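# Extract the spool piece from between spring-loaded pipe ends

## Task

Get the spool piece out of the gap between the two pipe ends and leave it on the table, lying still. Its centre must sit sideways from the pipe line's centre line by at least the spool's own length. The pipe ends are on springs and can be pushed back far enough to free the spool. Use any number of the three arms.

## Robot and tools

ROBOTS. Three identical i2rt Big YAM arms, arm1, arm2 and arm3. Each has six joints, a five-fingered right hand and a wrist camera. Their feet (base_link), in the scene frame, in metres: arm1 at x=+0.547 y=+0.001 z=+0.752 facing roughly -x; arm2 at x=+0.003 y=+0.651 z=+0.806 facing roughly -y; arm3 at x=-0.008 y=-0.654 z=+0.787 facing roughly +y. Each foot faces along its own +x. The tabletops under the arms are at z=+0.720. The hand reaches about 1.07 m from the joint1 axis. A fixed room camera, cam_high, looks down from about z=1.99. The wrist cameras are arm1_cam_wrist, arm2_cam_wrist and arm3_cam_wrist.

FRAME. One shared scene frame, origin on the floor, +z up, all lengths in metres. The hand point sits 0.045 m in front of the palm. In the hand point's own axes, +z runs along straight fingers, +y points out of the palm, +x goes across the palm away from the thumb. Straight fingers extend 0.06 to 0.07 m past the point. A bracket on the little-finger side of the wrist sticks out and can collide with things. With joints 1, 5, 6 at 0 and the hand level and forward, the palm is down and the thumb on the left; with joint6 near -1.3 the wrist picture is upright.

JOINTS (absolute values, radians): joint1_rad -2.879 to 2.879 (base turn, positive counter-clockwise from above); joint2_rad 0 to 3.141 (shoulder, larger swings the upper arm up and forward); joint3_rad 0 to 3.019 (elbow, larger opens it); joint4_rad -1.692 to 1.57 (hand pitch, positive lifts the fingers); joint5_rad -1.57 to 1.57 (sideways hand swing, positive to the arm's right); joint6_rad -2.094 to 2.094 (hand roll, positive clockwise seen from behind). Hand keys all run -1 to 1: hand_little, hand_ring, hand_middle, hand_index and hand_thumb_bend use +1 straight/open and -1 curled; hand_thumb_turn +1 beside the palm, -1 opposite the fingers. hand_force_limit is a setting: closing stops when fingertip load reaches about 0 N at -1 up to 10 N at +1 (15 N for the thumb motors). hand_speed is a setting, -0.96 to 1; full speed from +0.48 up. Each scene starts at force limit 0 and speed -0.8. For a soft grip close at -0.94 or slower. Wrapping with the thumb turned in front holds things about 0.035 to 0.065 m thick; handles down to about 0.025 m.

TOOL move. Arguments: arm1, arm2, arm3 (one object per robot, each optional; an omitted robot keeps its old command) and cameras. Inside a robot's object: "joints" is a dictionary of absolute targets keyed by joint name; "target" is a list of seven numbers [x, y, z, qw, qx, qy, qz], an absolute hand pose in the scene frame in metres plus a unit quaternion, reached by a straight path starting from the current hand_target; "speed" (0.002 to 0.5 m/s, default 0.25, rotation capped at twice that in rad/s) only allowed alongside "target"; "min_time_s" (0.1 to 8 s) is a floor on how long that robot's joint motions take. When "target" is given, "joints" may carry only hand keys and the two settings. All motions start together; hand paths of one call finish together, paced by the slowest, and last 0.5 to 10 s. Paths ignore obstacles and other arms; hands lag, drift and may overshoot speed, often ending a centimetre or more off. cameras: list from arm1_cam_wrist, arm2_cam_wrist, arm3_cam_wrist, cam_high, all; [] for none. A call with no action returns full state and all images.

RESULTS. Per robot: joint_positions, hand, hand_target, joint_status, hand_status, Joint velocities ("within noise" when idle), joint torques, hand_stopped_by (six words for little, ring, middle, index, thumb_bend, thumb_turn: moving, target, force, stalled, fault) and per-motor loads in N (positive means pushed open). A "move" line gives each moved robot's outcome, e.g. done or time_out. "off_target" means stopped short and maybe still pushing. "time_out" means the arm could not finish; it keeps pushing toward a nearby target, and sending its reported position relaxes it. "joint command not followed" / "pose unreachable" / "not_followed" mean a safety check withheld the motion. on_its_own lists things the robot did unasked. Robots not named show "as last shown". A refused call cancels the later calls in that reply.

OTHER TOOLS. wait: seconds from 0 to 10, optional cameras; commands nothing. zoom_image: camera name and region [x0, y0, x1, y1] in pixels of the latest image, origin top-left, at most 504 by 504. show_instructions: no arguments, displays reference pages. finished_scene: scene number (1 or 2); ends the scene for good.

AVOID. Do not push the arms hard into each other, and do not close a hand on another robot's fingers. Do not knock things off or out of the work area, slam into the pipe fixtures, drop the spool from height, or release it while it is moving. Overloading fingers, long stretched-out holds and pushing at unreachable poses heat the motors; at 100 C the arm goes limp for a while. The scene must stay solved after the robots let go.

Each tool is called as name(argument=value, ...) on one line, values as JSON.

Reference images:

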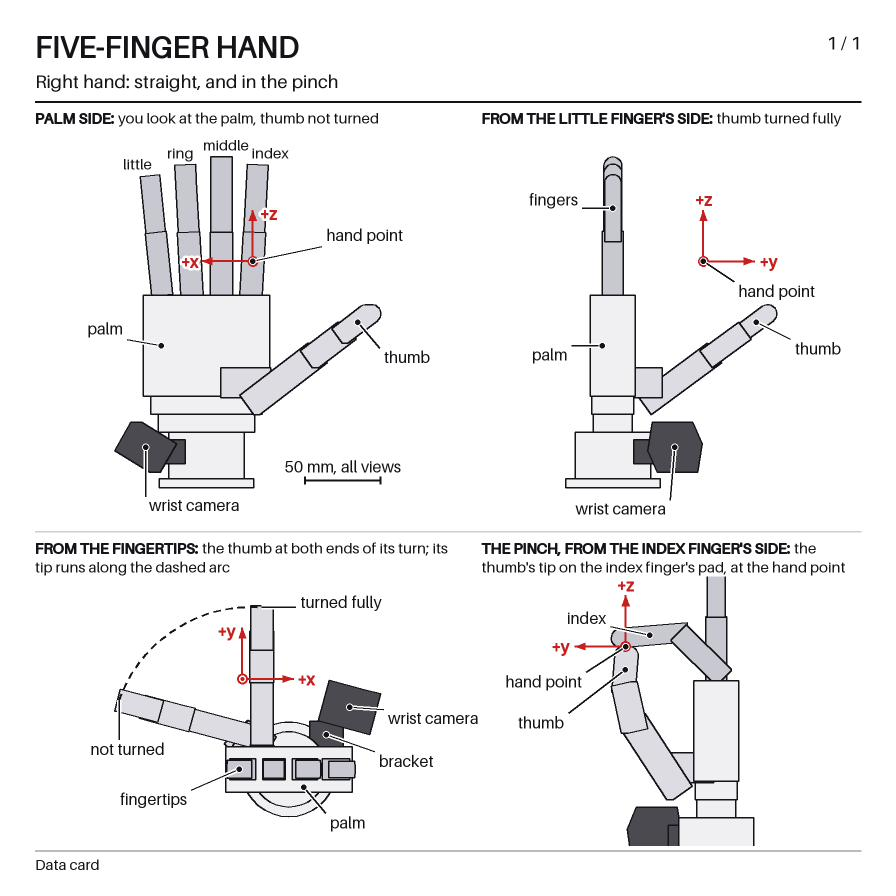

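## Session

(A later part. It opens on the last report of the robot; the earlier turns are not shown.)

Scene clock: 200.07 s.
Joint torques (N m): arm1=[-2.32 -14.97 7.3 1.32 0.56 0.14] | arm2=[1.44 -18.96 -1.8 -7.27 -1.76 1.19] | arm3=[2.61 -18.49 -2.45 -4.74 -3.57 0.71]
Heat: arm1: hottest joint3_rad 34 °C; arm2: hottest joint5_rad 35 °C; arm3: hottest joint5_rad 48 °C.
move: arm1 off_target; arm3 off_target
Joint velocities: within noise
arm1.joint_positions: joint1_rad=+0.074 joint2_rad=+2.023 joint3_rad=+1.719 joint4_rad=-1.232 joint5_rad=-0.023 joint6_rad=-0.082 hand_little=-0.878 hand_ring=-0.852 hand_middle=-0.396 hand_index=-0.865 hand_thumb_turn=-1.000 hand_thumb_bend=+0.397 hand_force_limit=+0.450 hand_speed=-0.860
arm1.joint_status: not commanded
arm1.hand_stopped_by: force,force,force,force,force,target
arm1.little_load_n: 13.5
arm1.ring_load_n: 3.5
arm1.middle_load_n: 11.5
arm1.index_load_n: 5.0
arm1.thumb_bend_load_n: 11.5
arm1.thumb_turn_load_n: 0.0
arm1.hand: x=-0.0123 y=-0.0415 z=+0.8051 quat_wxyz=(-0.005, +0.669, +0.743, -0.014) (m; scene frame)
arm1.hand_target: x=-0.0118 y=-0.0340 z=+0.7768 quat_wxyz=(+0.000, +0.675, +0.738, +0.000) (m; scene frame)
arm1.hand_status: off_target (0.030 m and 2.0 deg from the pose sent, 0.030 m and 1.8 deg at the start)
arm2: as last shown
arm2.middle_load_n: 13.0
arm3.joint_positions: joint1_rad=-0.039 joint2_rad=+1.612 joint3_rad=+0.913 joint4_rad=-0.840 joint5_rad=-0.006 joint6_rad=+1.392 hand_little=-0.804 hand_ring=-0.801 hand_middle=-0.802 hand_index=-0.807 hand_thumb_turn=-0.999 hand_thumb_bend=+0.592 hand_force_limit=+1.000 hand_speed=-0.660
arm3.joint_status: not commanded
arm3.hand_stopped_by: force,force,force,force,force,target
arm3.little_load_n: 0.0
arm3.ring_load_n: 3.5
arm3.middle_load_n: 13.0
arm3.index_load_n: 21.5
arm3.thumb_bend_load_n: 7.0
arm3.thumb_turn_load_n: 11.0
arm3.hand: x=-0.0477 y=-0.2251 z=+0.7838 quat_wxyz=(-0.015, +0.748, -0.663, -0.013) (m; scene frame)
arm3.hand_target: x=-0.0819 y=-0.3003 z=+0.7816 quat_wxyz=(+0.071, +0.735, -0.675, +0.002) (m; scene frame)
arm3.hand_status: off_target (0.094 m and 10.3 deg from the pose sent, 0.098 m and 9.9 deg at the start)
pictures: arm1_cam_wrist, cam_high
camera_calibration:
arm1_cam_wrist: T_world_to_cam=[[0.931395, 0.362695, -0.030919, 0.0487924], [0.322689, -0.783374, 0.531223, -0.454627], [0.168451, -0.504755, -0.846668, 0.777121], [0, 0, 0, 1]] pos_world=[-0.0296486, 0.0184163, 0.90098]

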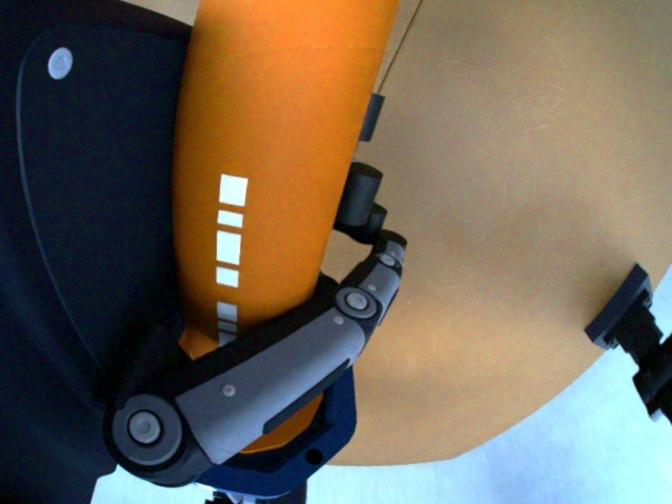

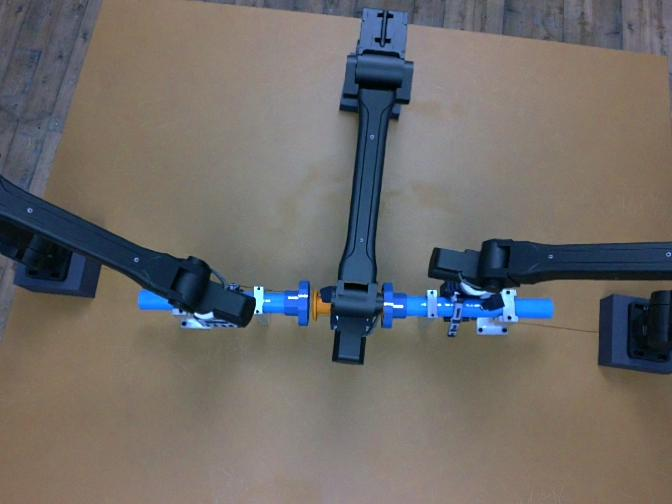

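move(arm1={"target": [-0.013, -0.024, 0.776, 0, 0.6751, 0.7377, 0], "speed": 0.04}, cameras=["cam_high"])

zoom_image(camera="cam_high", region=[280, 265, 410, 345])

Scene clock: 204.80 s.
Joint torques (N m): arm1=[-3.6 -14.97 7.21 1.32 0.59 0.02] | arm2=[1.67 -18.73 -1.83 -7.31 -1.74 1.19] | arm3=[2.49 -18.61 -2.47 -4.72 -3.56 0.71]
Heat: arm1: hottest joint3_rad 34 °C; arm2: hottest joint5_rad 35 °C; arm3: hottest joint5_rad 50 °C.
move: arm1 off_target
Joint velocities: within noise
arm1.joint_positions: joint1_rad=+0.074 joint2_rad=+2.023 joint3_rad=+1.719 joint4_rad=-1.232 joint5_rad=-0.024 joint6_rad=-0.083 hand_little=-0.878 hand_ring=-0.852 hand_middle=-0.396 hand_index=-0.865 hand_thumb_turn=-1.000 hand_thumb_bend=+0.397 hand_force_limit=+0.450 hand_speed=-0.860
arm1.joint_status: not commanded
arm1.hand_stopped_by: force,force,force,force,force,target
arm1.little_load_n: 13.5
arm1.ring_load_n: 3.5
arm1.middle_load_n: 11.5
arm1.index_load_n: 5.0
arm1.thumb_bend_load_n: 11.0
arm1.thumb_turn_load_n: 0.0
arm1.hand: x=-0.0123 y=-0.0415 z=+0.8051 quat_wxyz=(-0.005, +0.669, +0.743, -0.015) (m; scene frame)
arm1.hand_target: x=-0.0115 y=-0.0243 z=+0.7770 quat_wxyz=(+0.000, +0.675, +0.738, +0.000) (m; scene frame)
arm1.hand_status: off_target (0.034 m and 2.0 deg from the pose sent, 0.034 m and 2.0 deg at the start)
arm2, arm3: as last shown
arm2.middle_load_n: 13.5
arm3.middle_load_n: 12.5
arm3.thumb_turn_load_n: 11.5
pictures: cam_high

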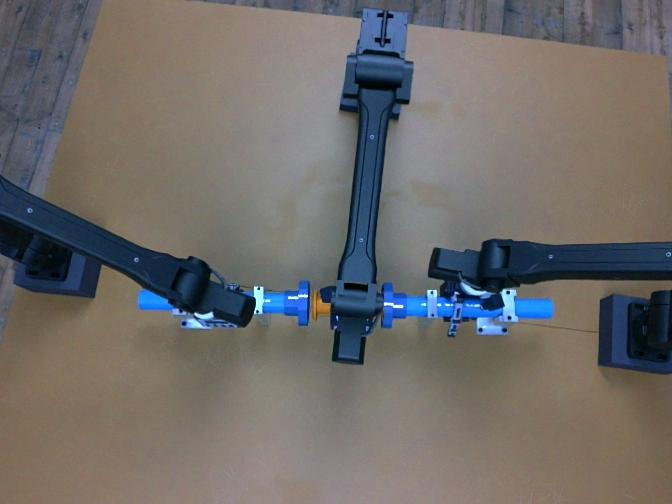

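Scaled by 3.877.

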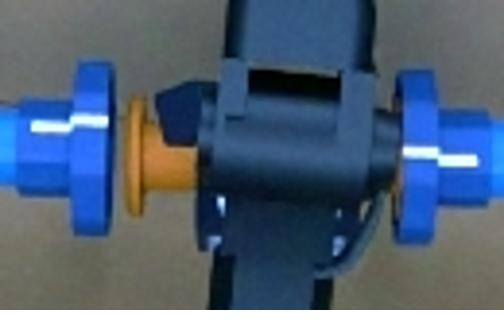

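move(arm1={"target": [-0.013, -0.017, 0.776, 0, 0.6751, 0.7377, 0], "speed": 0.04}, cameras=["cam_high"])

zoom_image(camera="cam_high", region=[280, 265, 410, 345])

Scene clock: 210.23 s.
Joint torques (N m): arm1=[-4.42 -15.03 7.23 1.28 0.78 -0.05] | arm2=[1.61 -18.67 -1.73 -7.31 -1.73 1.21] | arm3=[2.55 -18.61 -2.44 -4.72 -3.56 0.71]
Heat: arm1: hottest joint3_rad 34 °C; arm2: hottest joint5_rad 35 °C; arm3: hottest joint5_rad 52 °C.
move: arm1 off_target
Joint velocities: within noise
arm1.joint_positions: joint1_rad=+0.073 joint2_rad=+2.023 joint3_rad=+1.718 joint4_rad=-1.231 joint5_rad=-0.029 joint6_rad=-0.087 hand_little=-0.878 hand_ring=-0.852 hand_middle=-0.396 hand_index=-0.865 hand_thumb_turn=-1.000 hand_thumb_bend=+0.397 hand_force_limit=+0.450 hand_speed=-0.860
arm1.joint_status: not commanded
arm1.hand_stopped_by: force,force,force,force,force,target
arm1.little_load_n: 13.5
arm1.ring_load_n: 3.0
arm1.middle_load_n: 11.5
arm1.index_load_n: 5.0
arm1.thumb_bend_load_n: 11.5
arm1.thumb_turn_load_n: 0.0
arm1.hand: x=-0.0122 y=-0.0413 z=+0.8050 quat_wxyz=(-0.003, +0.668, +0.744, -0.017) (m; scene frame)
arm1.hand_target: x=-0.0112 y=-0.0177 z=+0.7770 quat_wxyz=(+0.000, +0.675, +0.738, +0.000) (m; scene frame)
arm1.hand_status: off_target (0.038 m and 2.2 deg from the pose sent, 0.038 m and 2.0 deg at the start)
arm2, arm3: as last shown
arm2.middle_load_n: 13.0
arm2.thumb_turn_load_n: 1.5
arm3.thumb_bend_load_n: 6.5
arm3.thumb_turn_load_n: 11.0
pictures: cam_high

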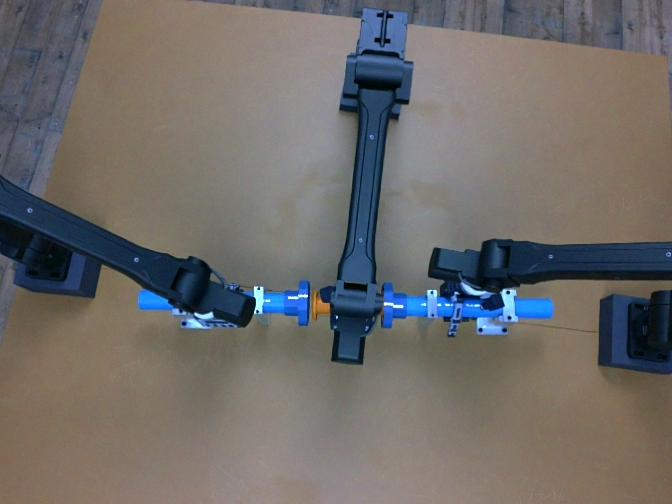

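Scaled by 3.877.

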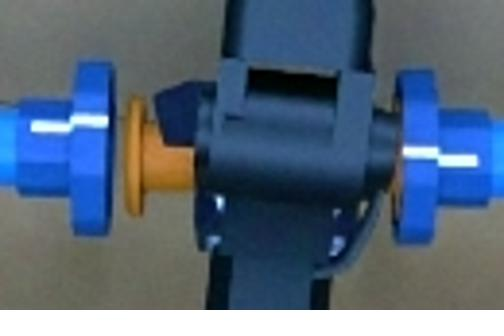

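move(arm1={"target": [-0.013, -0.009, 0.776, -0.008, 0.679, 0.734, 0.01], "speed": 0.04}, cameras=["cam_high"])

zoom_image(camera="cam_high", region=[280, 265, 410, 345])

Scene clock: 218.27 s.
Joint torques (N m): arm1=[-3.96 -17.32 8.43 0.47 0.48 -0.01] | arm2=[1.67 -18.32 -1.35 -7.35 -1.78 1.22] | arm3=[2.55 -18.2 -2.21 -4.81 -3.52 0.72]
Heat: arm1: hottest joint3_rad 35 °C; arm2: hottest joint5_rad 36 °C; arm3: hottest joint5_rad 55 °C.
move: arm1 off_target
Joint velocities: within noise
arm1.joint_positions: joint1_rad=+0.061 joint2_rad=+2.055 joint3_rad=+1.707 joint4_rad=-1.215 joint5_rad=+0.005 joint6_rad=-0.087 hand_little=-0.878 hand_ring=-0.852 hand_middle=-0.396 hand_index=-0.865 hand_thumb_turn=-1.000 hand_thumb_bend=+0.397 hand_force_limit=+0.450 hand_speed=-0.860
arm1.joint_status: not commanded
arm1.hand_stopped_by: force,force,force,force,force,target
arm1.little_load_n: 10.5
arm1.ring_load_n: 2.0
arm1.middle_load_n: 12.5
arm1.index_load_n: 6.5
arm1.thumb_bend_load_n: 11.0
arm1.thumb_turn_load_n: 2.5
arm1.hand: x=-0.0098 y=-0.0278 z=+0.7825 quat_wxyz=(-0.005, +0.672, +0.740, +0.005) (m; scene frame)
arm1.hand_target: x=-0.0126 y=-0.0091 z=+0.7762 quat_wxyz=(-0.008, +0.679, +0.734, +0.010) (m; scene frame)
arm1.hand_status: off_target (0.020 m and 1.2 deg from the pose sent, 0.043 m and 3.6 deg at the start)
arm2, arm3: as last shown
arm2.joint_positions: joint1_rad=-0.222 joint2_rad=+1.598 joint3_rad=+0.878 joint4_rad=-0.785 joint5_rad=+0.069 joint6_rad=+1.255 hand_little=-0.725 hand_ring=-0.715 hand_middle=-0.361 hand_index=-0.699 hand_thumb_turn=-1.000 hand_thumb_bend=+0.340 hand_force_limit=+1.000 hand_speed=-0.720
arm2.index_load_n: 23.0
arm2.hand: x=-0.0223 y=+0.2322 z=+0.7916 quat_wxyz=(+0.012, -0.660, -0.750, +0.048) (m; scene frame)
arm2.hand_target: x=+0.0045 y=+0.3039 z=+0.7955 quat_wxyz=(+0.038, -0.695, -0.718, -0.036) (m; scene frame)
arm3.joint_positions: joint1_rad=-0.040 joint2_rad=+1.607 joint3_rad=+0.910 joint4_rad=-0.838 joint5_rad=-0.007 joint6_rad=+1.391 hand_little=-0.804 hand_ring=-0.801 hand_middle=-0.802 hand_index=-0.806 hand_thumb_turn=-0.999 hand_thumb_bend=+0.592 hand_force_limit=+1.000 hand_speed=-0.660
arm3.middle_load_n: 13.0
arm3.hand: x=-0.0476 y=-0.2254 z=+0.7847 quat_wxyz=(-0.017, +0.748, -0.663, -0.015) (m; scene frame)
arm3.hand_target: x=-0.0818 y=-0.3002 z=+0.7816 quat_wxyz=(+0.071, +0.735, -0.675, +0.002) (m; scene frame)
pictures: cam_high

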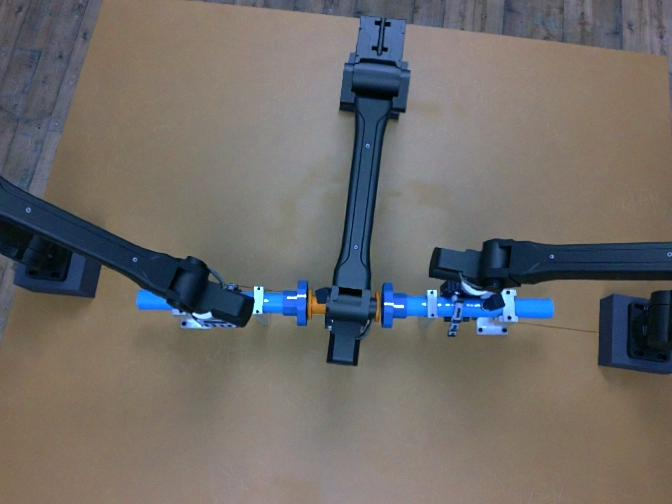

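Scaled by 3.877.

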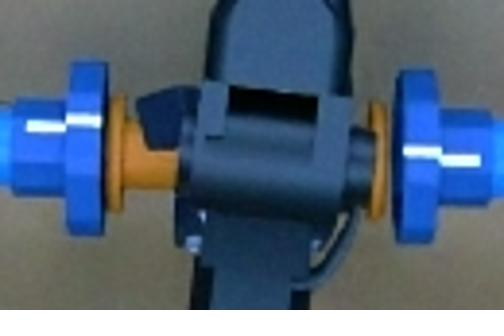

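move(arm1={"target": [-0.012, -0.027, 0.800, -0.004, 0.677, 0.736, 0.004], "speed": 0.04}, cameras=["cam_high", "arm1_cam_wrist"])

zoom_image(camera="cam_high", region=[280, 265, 410, 345])

Scene clock: 229.30 s.
Joint torques (N m): arm1=[-1.9 -19.14 10.33 -0.34 -0.08 0.16] | arm2=[1.67 -18.08 -1.32 -7.27 -1.77 1.22] | arm3=[2.67 -18.14 -2.21 -4.81 -3.52 0.72]
Heat: arm1: hottest joint3_rad 35 °C; arm2: hottest joint5_rad 36 °C; arm3: hottest joint5_rad 58 °C.
move: arm1 off_target
Joint velocities: within noise
arm1.joint_positions: joint1_rad=+0.061 joint2_rad=+2.055 joint3_rad=+1.707 joint4_rad=-1.243 joint5_rad=+0.004 joint6_rad=-0.087 hand_little=-0.878 hand_ring=-0.852 hand_middle=-0.396 hand_index=-0.865 hand_thumb_turn=-1.000 hand_thumb_bend=+0.397 hand_force_limit=+0.450 hand_speed=-0.860
arm1.joint_status: not commanded
arm1.hand_stopped_by: force,force,force,force,force,target
arm1.little_load_n: 10.5
arm1.ring_load_n: 2.0
arm1.middle_load_n: 12.5
arm1.index_load_n: 6.5
arm1.thumb_bend_load_n: 11.0
arm1.thumb_turn_load_n: 2.5
arm1.hand: x=-0.0023 y=-0.0280 z=+0.7844 quat_wxyz=(+0.006, +0.672, +0.740, +0.014) (m; scene frame)
arm1.hand_target: x=-0.0117 y=-0.0269 z=+0.8001 quat_wxyz=(-0.004, +0.677, +0.736, +0.004) (m; scene frame)
arm1.hand_status: off_target (0.018 m and 1.8 deg from the pose sent, 0.018 m and 0.7 deg at the start)
arm2, arm3: as last shown
arm2.ring_load_n: 4.0
arm2.index_load_n: 22.5
arm2.hand_target: x=+0.0045 y=+0.3039 z=+0.7955 quat_wxyz=(+0.038, -0.695, -0.717, -0.036) (m; scene frame)
pictures: arm1_cam_wrist, cam_high
camera_calibration:
arm1_cam_wrist: T_world_to_cam=[[0.934602, 0.354412, 0.0301858, -0.0142884], [0.286743, -0.800926, 0.525639, -0.432427], [0.210469, -0.482608, -0.850172, 0.768186], [0, 0, 0, 1]] pos_world=[-0.02433, 0.0294542, 0.880822]

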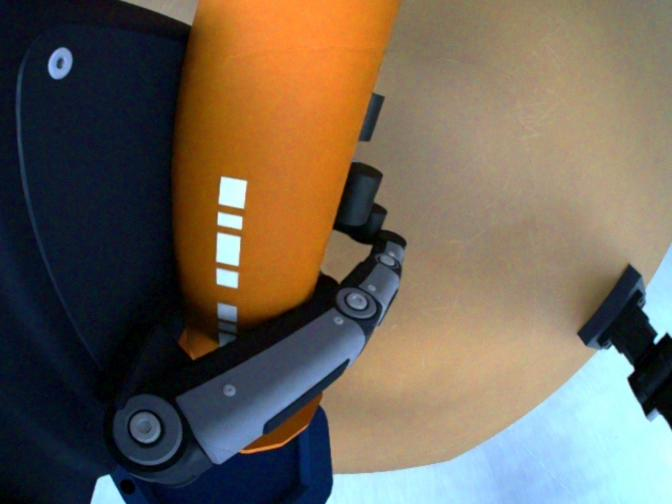

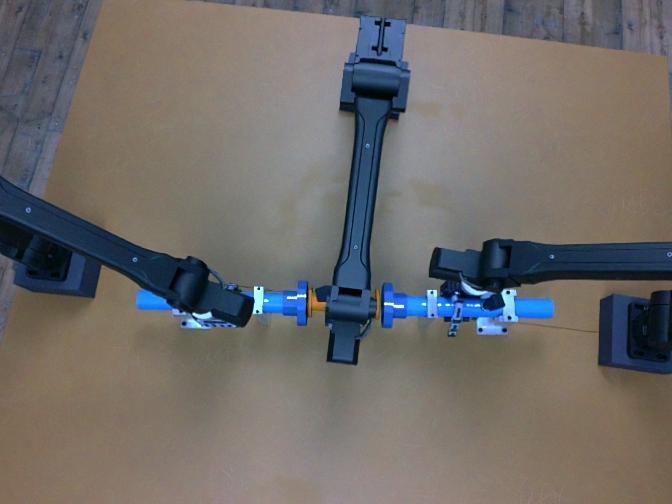

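Scaled by 3.877.

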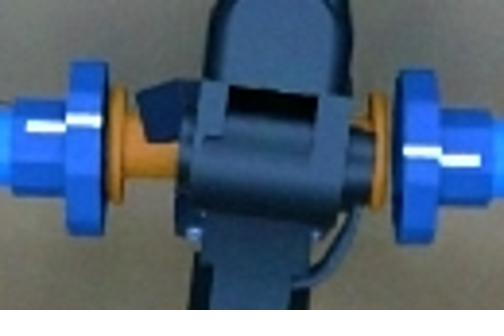

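move(arm1={"target": [-0.004, -0.029, 0.850, -0.004, 0.676, 0.737, 0.004], "speed": 0.06}, cameras=["cam_high"])

zoom_image(camera="cam_high", region=[280, 265, 410, 345])

Scene clock: 233.63 s.
Joint torques (N m): arm1=[-1.73 -20.07 12.62 -0.5 -0.08 0.16] | arm2=[1.61 -18.02 -1.36 -7.34 -1.78 1.22] | arm3=[2.55 -18.2 -2.22 -4.82 -3.52 0.72]
Heat: arm1: hottest joint3_rad 36 °C; arm2: hottest joint5_rad 36 °C; arm3: hottest joint5_rad 59 °C.
move: arm1 off_target
Joint velocities: within noise
arm1.joint_positions: joint1_rad=+0.061 joint2_rad=+2.012 joint3_rad=+1.717 joint4_rad=-1.340 joint5_rad=+0.004 joint6_rad=-0.087 hand_little=-0.878 hand_ring=-0.852 hand_middle=-0.396 hand_index=-0.865 hand_thumb_turn=-1.000 hand_thumb_bend=+0.397 hand_force_limit=+0.450 hand_speed=-0.860
arm1.joint_status: not commanded
arm1.hand_stopped_by: force,force,force,force,force,target
arm1.little_load_n: 10.5
arm1.ring_load_n: 2.0
arm1.middle_load_n: 12.5
arm1.index_load_n: 7.0
arm1.thumb_bend_load_n: 10.5
arm1.thumb_turn_load_n: 2.0
arm1.hand: x=+0.0159 y=-0.0281 z=+0.8171 quat_wxyz=(+0.022, +0.672, +0.740, +0.029) (m; scene frame)
arm1.hand_target: x=-0.0022 y=-0.0289 z=+0.8500 quat_wxyz=(-0.004, +0.676, +0.737, +0.004) (m; scene frame)
arm1.hand_status: off_target (0.039 m and 4.2 deg from the pose sent, 0.066 m and 1.8 deg at the start)
arm2.joint_positions: joint1_rad=-0.222 joint2_rad=+1.598 joint3_rad=+0.878 joint4_rad=-0.785 joint5_rad=+0.069 joint6_rad=+1.255 hand_little=-0.725 hand_ring=-0.715 hand_middle=-0.361 hand_index=-0.699 hand_thumb_turn=-1.000 hand_thumb_bend=+0.340 hand_force_limit=+1.000 hand_speed=-0.720
arm2.joint_status: not commanded
arm2.hand_stopped_by: force,force,force,force,force,target
arm2.little_load_n: 0.0
arm2.ring_load_n: 4.0
arm2.middle_load_n: 13.0
arm2.index_load_n: 23.0
arm2.thumb_bend_load_n: 17.0
arm2.thumb_turn_load_n: 1.5
arm2.hand: x=-0.0223 y=+0.2322 z=+0.7916 quat_wxyz=(+0.012, -0.660, -0.750, +0.048) (m; scene frame)
arm2.hand_target: x=+0.0045 y=+0.3039 z=+0.7955 quat_wxyz=(+0.038, -0.695, -0.717, -0.036) (m; scene frame)
arm2.hand_status: not commanded
arm3: as last shown
arm3.little_load_n: 0.5
pictures: cam_high

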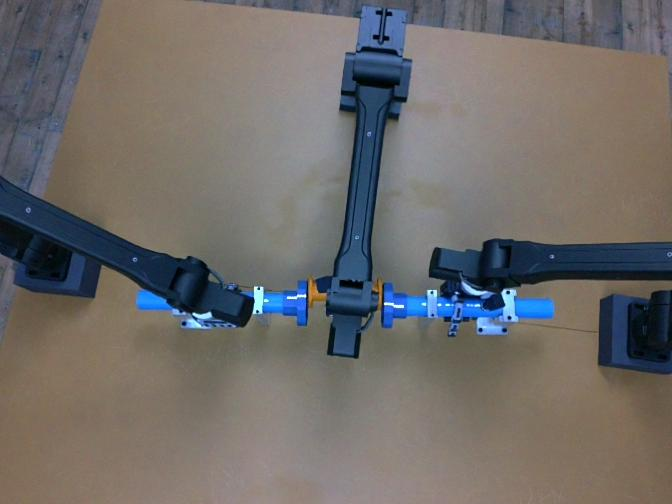

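Scaled by 3.877.

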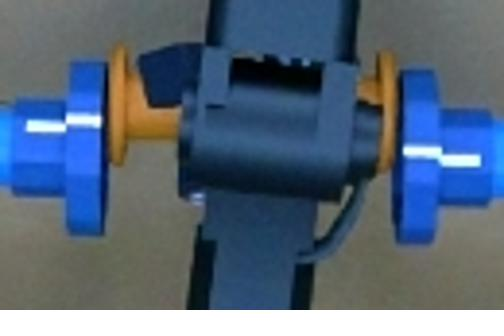

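move(arm1={"target": [0.06, -0.032, 0.950, -0.004, 0.676, 0.737, 0.004], "speed": 0.12}, cameras=["cam_high"])

Scene clock: 237.63 s.
Joint torques (N m): arm1=[-1.26 -17.32 9.35 -0.29 -0.06 0.2] | arm2=[1.49 -17.9 -1.35 -7.28 -1.76 1.2] | arm3=[2.61 -18.14 -2.22 -4.81 -3.52 0.71]
Heat: arm1: hottest joint3_rad 37 °C; arm2: hottest joint5_rad 36 °C; arm3: hottest joint5_rad 60 °C.
move: arm1 off_target
Joint velocities: within noise
arm1.joint_positions: joint1_rad=+0.061 joint2_rad=+1.796 joint3_rad=+1.717 joint4_rad=-1.505 joint5_rad=+0.004 joint6_rad=-0.087 hand_little=-0.878 hand_ring=-0.852 hand_middle=-0.396 hand_index=-0.865 hand_thumb_turn=-1.000 hand_thumb_bend=+0.397 hand_force_limit=+0.450 hand_speed=-0.860
arm1.joint_status: not commanded
arm1.hand_stopped_by: force,force,force,force,force,target
arm1.little_load_n: 10.5
arm1.ring_load_n: 2.0
arm1.middle_load_n: 12.0
arm1.index_load_n: 7.0
arm1.thumb_bend_load_n: 11.0
arm1.thumb_turn_load_n: 2.5
arm1.hand: x=+0.0586 y=-0.0289 z=+0.9353 quat_wxyz=(+0.003, +0.672, +0.740, +0.012) (m; scene frame)
arm1.hand_target: x=+0.0601 y=-0.0319 z=+0.9498 quat_wxyz=(-0.004, +0.676, +0.737, +0.004) (m; scene frame)
arm1.hand_status: off_target (0.015 m and 1.4 deg from the pose sent, 0.140 m and 4.2 deg at the start)
arm2, arm3: as last shown
arm2.ring_load_n: 3.5
arm2.middle_load_n: 13.5
arm3.little_load_n: 0.0
pictures: cam_high

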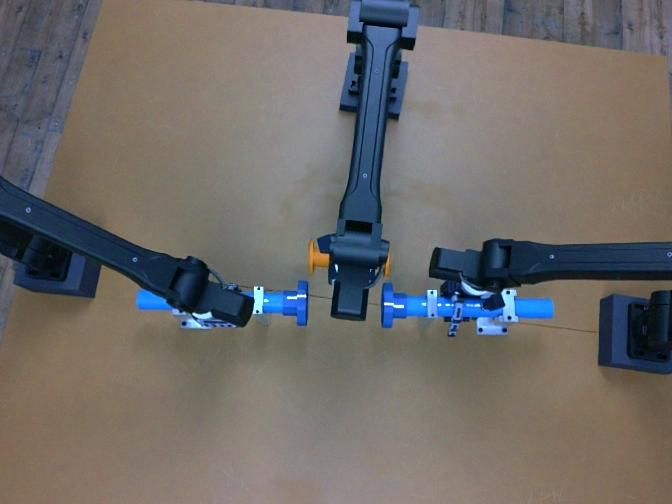

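move(arm1={"target": [0.17, -0.050, 0.960, -0.2, 0.620, 0.680, -0.2], "speed": 0.2}, arm2={"target": [-0.020, 0.205, 0.793, 0, 0.6751, 0.7377, 0], "speed": 0.05}, arm3={"target": [-0.048, -0.205, 0.786, 0, 0.7377, -0.6751, 0], "speed": 0.05}, cameras=["cam_high"])

arm1: "target": qw, qx, qy, qz must be a unit quaternion (the sum of their squares is 1)
Scene clock: 242.60 s.
Joint torques (N m): arm1=[-1.32 -17.32 9.35 -0.29 -0.06 0.2] | arm2=[1.85 -18.2 -1.32 -7.34 -1.76 1.22] | arm3=[2.67 -18.2 -2.21 -4.83 -3.53 0.72]
Heat: arm1: hottest joint3_rad 37 °C; arm2: hottest joint5_rad 37 °C; arm3: hottest joint5_rad 61 °C.
Joint velocities: within noise
arm1.joint_positions: joint1_rad=+0.061 joint2_rad=+1.796 joint3_rad=+1.717 joint4_rad=-1.506 joint5_rad=+0.004 joint6_rad=-0.087 hand_little=-0.878 hand_ring=-0.852 hand_middle=-0.396 hand_index=-0.865 hand_thumb_turn=-1.000 hand_thumb_bend=+0.397 hand_force_limit=+0.450 hand_speed=-0.860
arm1.joint_status: not commanded
arm1.hand_stopped_by: force,force,force,force,force,target
arm1.little_load_n: 10.5
arm1.ring_load_n: 2.5
arm1.middle_load_n: 12.0
arm1.index_load_n: 6.5
arm1.thumb_bend_load_n: 10.5
arm1.thumb_turn_load_n: 2.5
arm1.hand: x=+0.0587 y=-0.0289 z=+0.9353 quat_wxyz=(+0.004, +0.672, +0.740, +0.012) (m; scene frame)
arm1.hand_target: x=+0.0602 y=-0.0319 z=+0.9498 quat_wxyz=(-0.004, +0.676, +0.737, +0.004) (m; scene frame)
arm1.hand_status: off_target (0.015 m and 1.4 deg from the pose sent, 0.140 m and 4.2 deg at the start)
arm2.joint_positions: joint1_rad=-0.222 joint2_rad=+1.598 joint3_rad=+0.878 joint4_rad=-0.785 joint5_rad=+0.069 joint6_rad=+1.255 hand_little=-0.725 hand_ring=-0.715 hand_middle=-0.361 hand_index=-0.699 hand_thumb_turn=-1.000 hand_thumb_bend=+0.340 hand_force_limit=+1.000 hand_speed=-0.720
arm2.joint_status: not commanded
arm2.hand_stopped_by: force,force,force,force,force,target
arm2.little_load_n: 0.0
arm2.ring_load_n: 4.0
arm2.middle_load_n: 13.0
arm2.index_load_n: 23.0
arm2.thumb_bend_load_n: 17.0
arm2.thumb_turn_load_n: 1.5
arm2.hand: x=-0.0223 y=+0.2322 z=+0.7916 quat_wxyz=(+0.012, -0.660, -0.750, +0.048) (m; scene frame)
arm2.hand_target: x=+0.0045 y=+0.3039 z=+0.7955 quat_wxyz=(+0.038, -0.695, -0.717, -0.036) (m; scene frame)
arm2.hand_status: not commanded
arm3.joint_positions: joint1_rad=-0.040 joint2_rad=+1.607 joint3_rad=+0.910 joint4_rad=-0.838 joint5_rad=-0.007 joint6_rad=+1.391 hand_little=-0.804 hand_ring=-0.801 hand_middle=-0.802 hand_index=-0.806 hand_thumb_turn=-0.999 hand_thumb_bend=+0.592 hand_force_limit=+1.000 hand_speed=-0.660
arm3.joint_status: not commanded
arm3.hand_stopped_by: force,force,force,force,force,target
arm3.little_load_n: 0.0
arm3.ring_load_n: 3.5
arm3.middle_load_n: 13.0
arm3.index_load_n: 21.5
arm3.thumb_bend_load_n: 6.5
arm3.thumb_turn_load_n: 10.5
arm3.hand: x=-0.0476 y=-0.2254 z=+0.7847 quat_wxyz=(-0.017, +0.748, -0.663, -0.015) (m; scene frame)
arm3.hand_target: x=-0.0818 y=-0.3002 z=+0.7816 quat_wxyz=(+0.071, +0.735, -0.675, +0.002) (m; scene frame)
arm3.hand_status: not commanded
pictures: none

move(arm1={"target": [0.16, -0.055, 0.950, 0.4882, -0.4882, -0.5115, 0.5115], "speed": 0.3}, arm2={"target": [-0.020, 0.205, 0.793, 0, 0.6751, 0.7377, 0], "speed": 0.05}, arm3={"target": [-0.048, -0.205, 0.786, 0, 0.7377, -0.6751, 0], "speed": 0.05}, cameras=["cam_high"])

Scene clock: 250.90 s.
Joint torques (N m): arm1=[-0.38 -1.44 10.14 3.44 0.11 0.17] | arm2=[-0.26 -10.58 7.3 -1.28 -0.62 0.42] | arm3=[-0.15 -12.16 7.76 -2.18 -0.19 0.33]
Heat: arm1: hottest joint3_rad 38 °C; arm2: hottest joint5_rad 36 °C; arm3: hottest joint5_rad 59 °C.
move: arm1 off_target; arm2 off_target; arm3 off_target
Joint velocities: within noise
arm1.joint_positions: joint1_rad=+0.114 joint2_rad=+0.698 joint3_rad=+0.236 joint4_rad=+0.425 joint5_rad=+0.025 joint6_rad=-0.002 hand_little=-0.878 hand_ring=-0.852 hand_middle=-0.396 hand_index=-0.865 hand_thumb_turn=-1.000 hand_thumb_bend=+0.397 hand_force_limit=+0.450 hand_speed=-0.860
arm1.joint_status: not commanded
arm1.hand_stopped_by: force,force,force,force,force,target
arm1.little_load_n: 10.5
arm1.ring_load_n: 2.0
arm1.middle_load_n: 12.0
arm1.index_load_n: 7.0
arm1.thumb_bend_load_n: 11.0
arm1.thumb_turn_load_n: 2.5
arm1.hand: x=+0.1641 y=-0.0497 z=+0.9340 quat_wxyz=(-0.482, +0.498, +0.524, -0.495) (m; scene frame)
arm1.hand_target: x=+0.1605 y=-0.0550 z=+0.9498 quat_wxyz=(-0.488, +0.488, +0.512, -0.512) (m; scene frame)
arm1.hand_status: off_target (0.017 m and 2.8 deg from the pose sent, 0.106 m and 91.3 deg at the start)
arm2.joint_positions: joint1_rad=-0.232 joint2_rad=+1.677 joint3_rad=+0.983 joint4_rad=-0.856 joint5_rad=+0.015 joint6_rad=+1.239 hand_little=-0.725 hand_ring=-0.715 hand_middle=-0.361 hand_index=-0.701 hand_thumb_turn=-1.000 hand_thumb_bend=+0.340 hand_force_limit=+1.000 hand_speed=-0.720
arm2.joint_status: not commanded
arm2.hand_stopped_by: force,force,force,force,force,target
arm2.little_load_n: 1.5
arm2.ring_load_n: 2.5
arm2.middle_load_n: 12.5
arm2.index_load_n: 3.0
arm2.thumb_bend_load_n: 18.5
arm2.thumb_turn_load_n: 1.0
arm2.hand: x=-0.0202 y=+0.2085 z=+0.7938 quat_wxyz=(+0.001, -0.658, -0.753, +0.015) (m; scene frame)
arm2.hand_target: x=-0.0201 y=+0.2050 z=+0.7930 quat_wxyz=(+0.000, -0.675, -0.738, +0.001) (m; scene frame)
arm2.hand_status: off_target (0.004 m and 3.1 deg from the pose sent, 0.027 m and 6.1 deg at the start)
arm3.joint_positions: joint1_rad=-0.037 joint2_rad=+1.654 joint3_rad=+0.978 joint4_rad=-0.864 joint5_rad=-0.002 joint6_rad=+1.394 hand_little=-0.804 hand_ring=-0.801 hand_middle=-0.802 hand_index=-0.806 hand_thumb_turn=-0.999 hand_thumb_bend=+0.592 hand_force_limit=+1.000 hand_speed=-0.660
arm3.joint_status: not commanded
arm3.hand_stopped_by: force,force,force,force,force,target
arm3.little_load_n: 0.0
arm3.ring_load_n: 5.0
arm3.middle_load_n: 10.5
arm3.index_load_n: 16.5
arm3.thumb_bend_load_n: 10.0
arm3.thumb_turn_load_n: 6.0
arm3.hand: x=-0.0464 y=-0.2042 z=+0.7864 quat_wxyz=(-0.016, +0.748, -0.664, -0.011) (m; scene frame)
arm3.hand_target: x=-0.0479 y=-0.2050 z=+0.7861 quat_wxyz=(-0.001, +0.738, -0.675, -0.001) (m; scene frame)
arm3.hand_status: off_target (0.002 m and 2.9 deg from the pose sent, 0.020 m and 3.1 deg at the start)
pictures: cam_high

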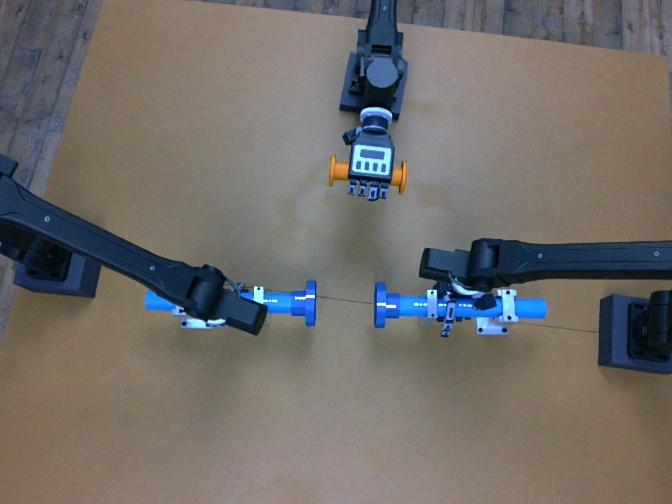

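move(arm1={"joints": {"joint1_rad": -0.78, "joint5_rad": 0.0}, "min_time_s": 3.5}, arm2={"joints": {"hand_little": 1, "hand_ring": 1, "hand_middle": 1, "hand_index": 1, "hand_thumb_bend": 1, "hand_speed": -0.5}}, arm3={"joints": {"hand_little": 1, "hand_ring": 1, "hand_middle": 1, "hand_index": 1, "hand_thumb_bend": 1, "hand_speed": -0.5}}, cameras=["cam_high"])

Scene clock: 283.53 s.
Joint torques (N m): arm1=[-2.32 -1.32 10.17 3.44 -0.13 0.17] | arm2=[0.56 -11.58 7.19 -0.85 -0.44 0.24] | arm3=[-0.21 -12.1 7.46 -1.09 -0.36 0.15]
Heat: arm1: hottest joint3_rad 40 °C; arm2: hottest joint3_rad 33 °C; arm3: hottest joint5_rad 45 °C.
move: arm1 done; arm2 done; arm3 done
Joint velocities: within noise
arm1.joint_positions: joint1_rad=-0.769 joint2_rad=+0.698 joint3_rad=+0.236 joint4_rad=+0.425 joint5_rad=+0.003 joint6_rad=-0.002 hand_little=-0.878 hand_ring=-0.852 hand_middle=-0.396 hand_index=-0.865 hand_thumb_turn=-1.000 hand_thumb_bend=+0.397 hand_force_limit=+0.450 hand_speed=-0.860
arm1.joint_status: all done
arm1.hand_stopped_by: force,force,force,force,force,target
arm1.little_load_n: 10.5
arm1.ring_load_n: 2.0
arm1.middle_load_n: 12.0
arm1.index_load_n: 7.0
arm1.thumb_bend_load_n: 11.0
arm1.thumb_turn_load_n: 2.5
arm1.hand: x=+0.2626 y=+0.2599 z=+0.9379 quat_wxyz=(-0.648, +0.668, +0.267, -0.249) (m; scene frame)
arm1.hand_target: x=+0.2619 y=+0.2650 z=+0.9537 quat_wxyz=(-0.663, +0.656, +0.255, -0.255) (m; scene frame)
arm1.hand_status: not commanded
arm2.joint_positions: joint1_rad=-0.237 joint2_rad=+1.685 joint3_rad=+0.983 joint4_rad=-0.865 joint5_rad=+0.011 joint6_rad=+1.255 hand_little=+1.000 hand_ring=+1.000 hand_middle=+1.000 hand_index=+1.000 hand_thumb_turn=-1.000 hand_thumb_bend=+1.000 hand_force_limit=+1.000 hand_speed=-0.500
arm2.joint_status: all done
arm2.hand_stopped_by: target,target,target,target,target,target
arm2.little_load_n: 0.0
arm2.ring_load_n: 0.0
arm2.middle_load_n: 0.0
arm2.index_load_n: 0.0
arm2.thumb_bend_load_n: 0.0
arm2.thumb_turn_load_n: 0.0
arm2.hand: x=-0.0217 y=+0.2106 z=+0.7908 quat_wxyz=(+0.003, -0.666, -0.746, +0.007) (m; scene frame)
arm2.hand_target: x=-0.0201 y=+0.2050 z=+0.7930 quat_wxyz=(+0.000, -0.675, -0.738, +0.001) (m; scene frame)
arm2.hand_status: not commanded
arm3.joint_positions: joint1_rad=-0.037 joint2_rad=+1.654 joint3_rad=+0.982 joint4_rad=-0.893 joint5_rad=+0.003 joint6_rad=+1.412 hand_little=+1.000 hand_ring=+1.000 hand_middle=+0.999 hand_index=+1.000 hand_thumb_turn=-1.000 hand_thumb_bend=+1.000 hand_force_limit=+1.000 hand_speed=-0.500
arm3.joint_status: all done
arm3.hand_stopped_by: target,target,target,target,target,target
arm3.little_load_n: 0.0
arm3.ring_load_n: 0.0
arm3.middle_load_n: -2.0
arm3.index_load_n: 0.0
arm3.thumb_bend_load_n: 0.0
arm3.thumb_turn_load_n: 0.0
arm3.hand: x=-0.0453 y=-0.2090 z=+0.7867 quat_wxyz=(-0.008, +0.742, -0.670, -0.002) (m; scene frame)
arm3.hand_target: x=-0.0480 y=-0.2050 z=+0.7861 quat_wxyz=(-0.001, +0.738, -0.675, +0.000) (m; scene frame)
arm3.hand_status: not commanded
pictures: cam_high

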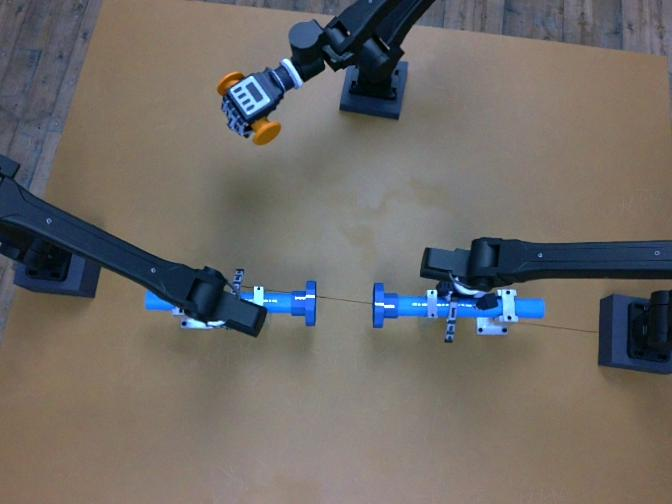

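move(arm1={"target": [0.1985, 0.3585, 0.840, 0.5315, -0.759, -0.308, 0.2157], "speed": 0.2})

move(arm1={"target": [0.1985, 0.3585, 0.785, 0.5315, -0.759, -0.308, 0.2157], "speed": 0.08}, cameras=["cam_high", "arm1_cam_wrist"])

Scene clock: 288.53 s.
Joint torques (N m): arm1=[-2.26 -6.71 11.63 2.36 -0.12 -0.05] | arm2=[0.32 -11.34 7.25 -0.83 -0.45 0.23] | arm3=[-0.09 -11.99 7.45 -1.1 -0.36 0.15]
Heat: arm1: hottest joint3_rad 41 °C; arm2: hottest joint3_rad 34 °C; arm3: hottest joint5_rad 44 °C.
move: arm1 off_target
Joint velocities: within noise
arm1.joint_positions: joint1_rad=-0.833 joint2_rad=+1.345 joint3_rad=+0.480 joint4_rad=+0.457 joint5_rad=-0.090 joint6_rad=-0.006 hand_little=-0.878 hand_ring=-0.852 hand_middle=-0.396 hand_index=-0.865 hand_thumb_turn=-1.000 hand_thumb_bend=+0.397 hand_force_limit=+0.450 hand_speed=-0.860
arm1.joint_status: not commanded
arm1.hand_stopped_by: force,force,force,force,force,target
arm1.little_load_n: 10.5
arm1.ring_load_n: 2.0
arm1.middle_load_n: 12.5
arm1.index_load_n: 7.0
arm1.thumb_bend_load_n: 10.5
arm1.thumb_turn_load_n: 2.5
arm1.hand: x=+0.2123 y=+0.3345 z=+0.8163 quat_wxyz=(-0.507, +0.775, +0.310, -0.214) (m; scene frame)
arm1.hand_target: x=+0.2001 y=+0.3570 z=+0.8410 quat_wxyz=(-0.532, +0.759, +0.308, -0.215) (m; scene frame)
arm1.hand_status: off_target (0.036 m and 3.4 deg from the pose sent, 0.153 m and 18.0 deg at the start)
arm2, arm3: as last shown
arm2.thumb_bend_load_n: -0.5
pictures: none

Scene clock: 289.97 s.
Joint torques (N m): arm1=[-2.08 -8.18 6.75 3.25 -0.04 -0.05] | arm2=[0.32 -11.46 7.2 -0.85 -0.45 0.24] | arm3=[-0.09 -12.1 7.46 -1.09 -0.36 0.15]
Heat: arm1: hottest joint3_rad 40 °C; arm2: hottest joint3_rad 34 °C; arm3: hottest joint5_rad 44 °C.
move: arm1 off_target
Joint velocities: within noise
arm1.joint_positions: joint1_rad=-0.833 joint2_rad=+1.533 joint3_rad=+0.480 joint4_rad=+0.663 joint5_rad=-0.090 joint6_rad=-0.007 hand_little=-0.878 hand_ring=-0.852 hand_middle=-0.396 hand_index=-0.865 hand_thumb_turn=-1.000 hand_thumb_bend=+0.397 hand_force_limit=+0.450 hand_speed=-0.860
arm1.joint_status: not commanded
arm1.hand_stopped_by: force,force,force,force,force,target
arm1.little_load_n: 10.5
arm1.ring_load_n: 2.0
arm1.middle_load_n: 12.5
arm1.index_load_n: 7.0
arm1.thumb_bend_load_n: 11.0
arm1.thumb_turn_load_n: 2.0
arm1.hand: x=+0.2023 y=+0.3475 z=+0.7758 quat_wxyz=(-0.514, +0.771, +0.308, -0.216) (m; scene frame)
arm1.hand_target: x=+0.1988 y=+0.3583 z=+0.7852 quat_wxyz=(-0.531, +0.759, +0.308, -0.215) (m; scene frame)
arm1.hand_status: off_target (0.015 m and 2.4 deg from the pose sent, 0.042 m and 3.4 deg at the start)
arm2, arm3: as last shown
pictures: arm1_cam_wrist, cam_high
camera_calibration:
arm1_cam_wrist: T_world_to_cam=[[0.43233, -0.0866899, -0.897539, 0.636399], [-0.186935, -0.98236, 0.00483886, 0.377008], [-0.882126, 0.16569, -0.440909, 0.577318], [0, 0, 0, 1]] pos_world=[0.304609, 0.329871, 0.823913]

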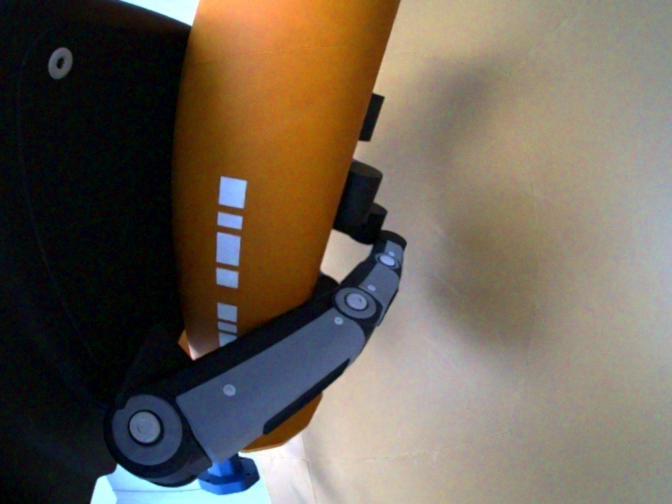

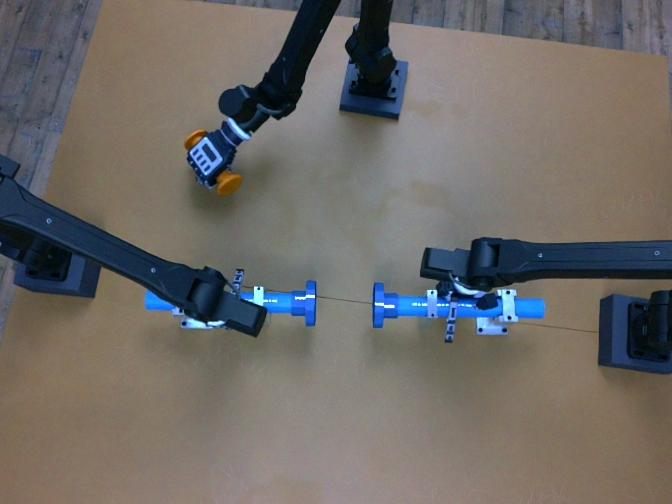

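move(arm1={"target": [0.1985, 0.3585, 0.760, 0.5315, -0.759, -0.308, 0.2157], "speed": 0.05}, cameras=["cam_high", "arm1_cam_wrist"])

zoom_image(camera="cam_high", region=[150, 90, 280, 220])

Scene clock: 295.00 s.
Joint torques (N m): arm1=[-2.02 -8.59 5.18 3.25 -0.01 -0.04] | arm2=[0.21 -11.4 7.23 -0.79 -0.45 0.23] | arm3=[-0.15 -12.04 7.43 -1.09 -0.36 0.14]
Heat: arm1: hottest joint3_rad 39 °C; arm2: hottest joint3_rad 34 °C; arm3: hottest joint5_rad 43 °C.
move: arm1 done
Joint velocities: within noise
arm1.joint_positions: joint1_rad=-0.833 joint2_rad=+1.626 joint3_rad=+0.480 joint4_rad=+0.767 joint5_rad=-0.090 joint6_rad=-0.007 hand_little=-0.878 hand_ring=-0.852 hand_middle=-0.396 hand_index=-0.865 hand_thumb_turn=-1.000 hand_thumb_bend=+0.397 hand_force_limit=+0.450 hand_speed=-0.860
arm1.joint_status: not commanded
arm1.hand_stopped_by: force,force,force,force,force,target
arm1.little_load_n: 10.5
arm1.ring_load_n: 2.0
arm1.middle_load_n: 12.5
arm1.index_load_n: 6.5
arm1.thumb_bend_load_n: 11.0
arm1.thumb_turn_load_n: 2.5
arm1.hand: x=+0.1992 y=+0.3517 z=+0.7556 quat_wxyz=(-0.519, +0.768, +0.308, -0.217) (m; scene frame)
arm1.hand_target: x=+0.1986 y=+0.3584 z=+0.7601 quat_wxyz=(-0.531, +0.759, +0.308, -0.215) (m; scene frame)
arm1.hand_status: done (0.008 m and 1.8 deg from the pose sent, 0.020 m and 2.4 deg at the start)
arm2, arm3: as last shown
arm2.thumb_bend_load_n: 0.0
pictures: arm1_cam_wrist, cam_high
camera_calibration:
arm1_cam_wrist: T_world_to_cam=[[0.426061, -0.0788937, -0.901248, 0.621201], [-0.18674, -0.982407, -0.00228246, 0.386013], [-0.885212, 0.169272, -0.433297, 0.55848], [0, 0, 0, 1]] pos_world=[0.301788, 0.333696, 0.802725]

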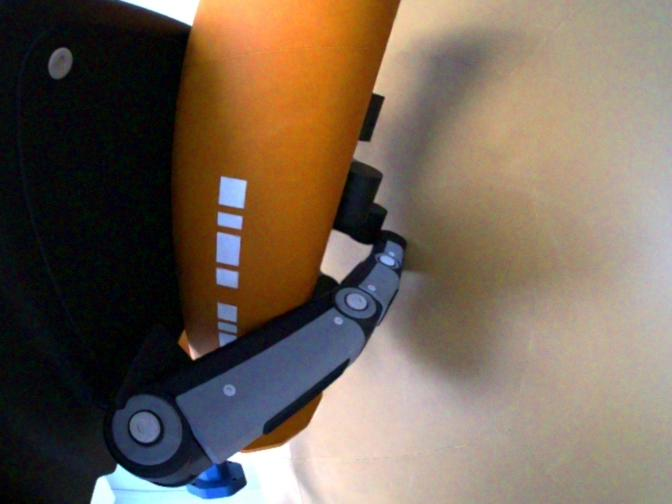

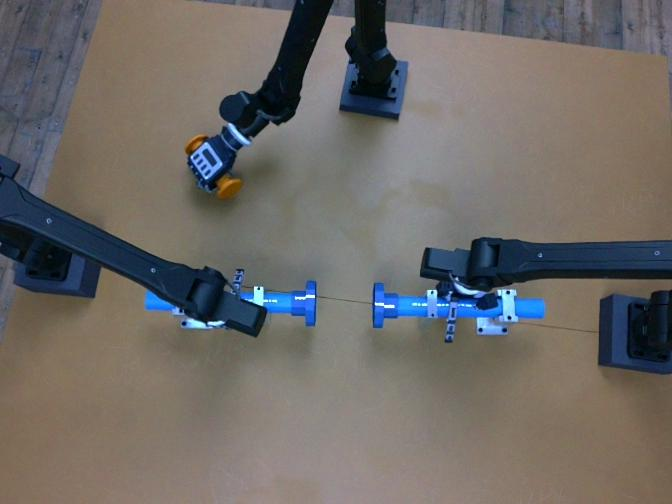

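Scaled by 3.877.

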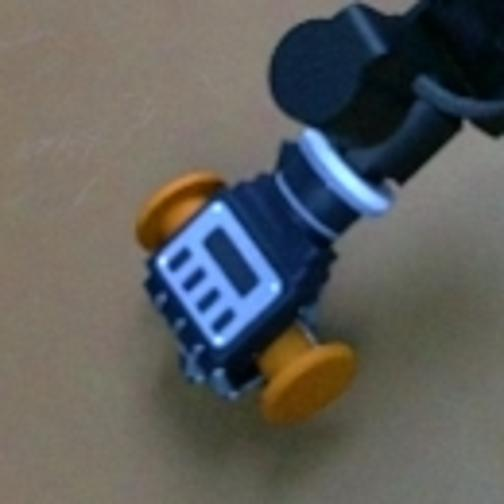

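move(arm1={"target": [0.1985, 0.3585, 0.748, 0.5315, -0.759, -0.308, 0.2157], "speed": 0.03}, cameras=["arm1_cam_wrist"])

Scene clock: 298.10 s.
Joint torques (N m): arm1=[-1.96 -7.82 4.72 2.85 0 -0.04] | arm2=[0.44 -11.46 7.2 -0.87 -0.46 0.23] | arm3=[-0.15 -12.04 7.45 -1.07 -0.35 0.15]
Heat: arm1: hottest joint3_rad 39 °C; arm2: hottest joint3_rad 34 °C; arm3: hottest joint5_rad 43 °C.
move: arm1 done
Joint velocities: within noise
arm1.joint_positions: joint1_rad=-0.833 joint2_rad=+1.659 joint3_rad=+0.479 joint4_rad=+0.828 joint5_rad=-0.090 joint6_rad=-0.007 hand_little=-0.878 hand_ring=-0.852 hand_middle=-0.396 hand_index=-0.865 hand_thumb_turn=-1.000 hand_thumb_bend=+0.397 hand_force_limit=+0.450 hand_speed=-0.860
arm1.joint_status: not commanded
arm1.hand_stopped_by: force,force,force,force,force,target
arm1.little_load_n: 10.5
arm1.ring_load_n: 2.0
arm1.middle_load_n: 12.0
arm1.index_load_n: 6.5
arm1.thumb_bend_load_n: 10.5
arm1.thumb_turn_load_n: 2.5
arm1.hand: x=+0.1962 y=+0.3554 z=+0.7534 quat_wxyz=(-0.529, +0.760, +0.306, -0.221) (m; scene frame)
arm1.hand_target: x=+0.1987 y=+0.3584 z=+0.7481 quat_wxyz=(-0.531, +0.759, +0.308, -0.215) (m; scene frame)
arm1.hand_status: done (0.007 m and 0.7 deg from the pose sent, 0.010 m and 1.8 deg at the start)
arm2, arm3: as last shown
arm2.thumb_turn_load_n: -0.5
arm3.thumb_bend_load_n: -0.5
pictures: arm1_cam_wrist
camera_calibration:
arm1_cam_wrist: T_world_to_cam=[[0.41046, -0.0598134, -0.909915, 0.623662], [-0.18659, -0.982242, -0.0196024, 0.402042], [-0.892584, 0.177827, -0.414332, 0.538448], [0, 0, 0, 1]] pos_world=[0.299638, 0.336455, 0.798456]

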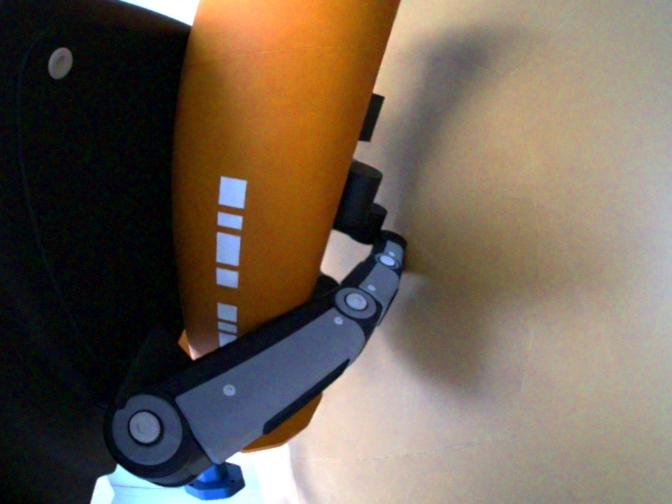

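move(arm1={"target": [0.1985, 0.3585, 0.738, 0.5315, -0.759, -0.308, 0.2157], "speed": 0.03}, cameras=["arm1_cam_wrist", "cam_high"])

zoom_image(camera="cam_high", region=[150, 90, 280, 220])

Scene clock: 306.70 s.
Joint torques (N m): arm1=[-1.96 -7.06 4.37 2.37 0 -0.04] | arm2=[0.38 -11.34 7.2 -0.88 -0.43 0.23] | arm3=[-0.15 -12.1 7.46 -1.09 -0.36 0.15]
Heat: arm1: hottest joint3_rad 38 °C; arm2: hottest joint3_rad 34 °C; arm3: hottest joint5_rad 43 °C.
move: arm1 off_target
Joint velocities: within noise
arm1.joint_positions: joint1_rad=-0.833 joint2_rad=+1.684 joint3_rad=+0.479 joint4_rad=+0.880 joint5_rad=-0.090 joint6_rad=-0.007 hand_little=-0.878 hand_ring=-0.852 hand_middle=-0.396 hand_index=-0.865 hand_thumb_turn=-1.000 hand_thumb_bend=+0.397 hand_force_limit=+0.450 hand_speed=-0.860
arm1.joint_status: not commanded
arm1.hand_stopped_by: force,force,force,force,force,target
arm1.little_load_n: 10.5
arm1.ring_load_n: 2.0
arm1.middle_load_n: 12.0
arm1.index_load_n: 7.0
arm1.thumb_bend_load_n: 10.0
arm1.thumb_turn_load_n: 2.0
arm1.hand: x=+0.1935 y=+0.3587 z=+0.7534 quat_wxyz=(-0.540, +0.753, +0.303, -0.224) (m; scene frame)
arm1.hand_target: x=+0.1989 y=+0.3580 z=+0.7383 quat_wxyz=(-0.531, +0.759, +0.308, -0.216) (m; scene frame)
arm1.hand_status: off_target (0.016 m and 1.6 deg from the pose sent, 0.016 m and 0.7 deg at the start)
arm2, arm3: as last shown
arm2.thumb_turn_load_n: 0.0
arm3.thumb_bend_load_n: 0.0
pictures: arm1_cam_wrist, cam_high
camera_calibration:
arm1_cam_wrist: T_world_to_cam=[[0.394832, -0.0404992, -0.91786, 0.626979], [-0.186798, -0.9817, -0.037038, 0.41781], [-0.899563, 0.186078, -0.395172, 0.519358], [0, 0, 0, 1]] pos_world=[0.29769, 0.338915, 0.796189]

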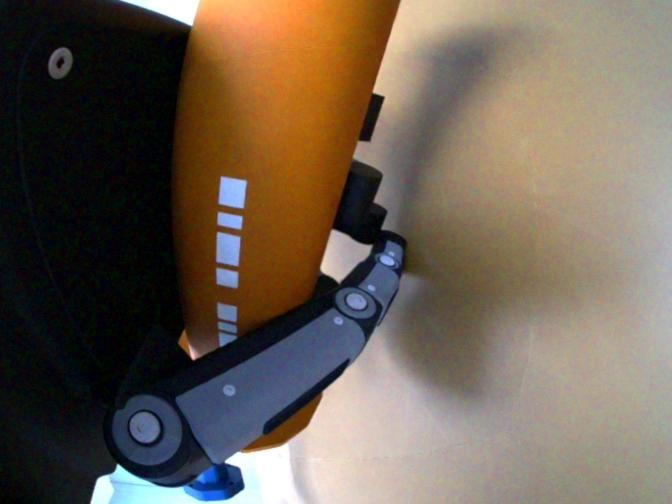

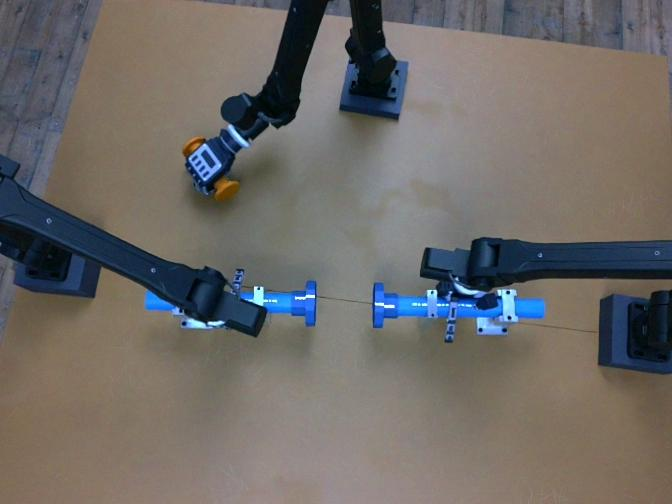

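Scaled by 3.877.

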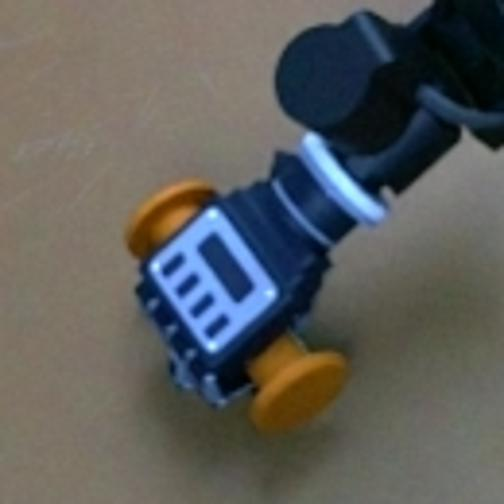

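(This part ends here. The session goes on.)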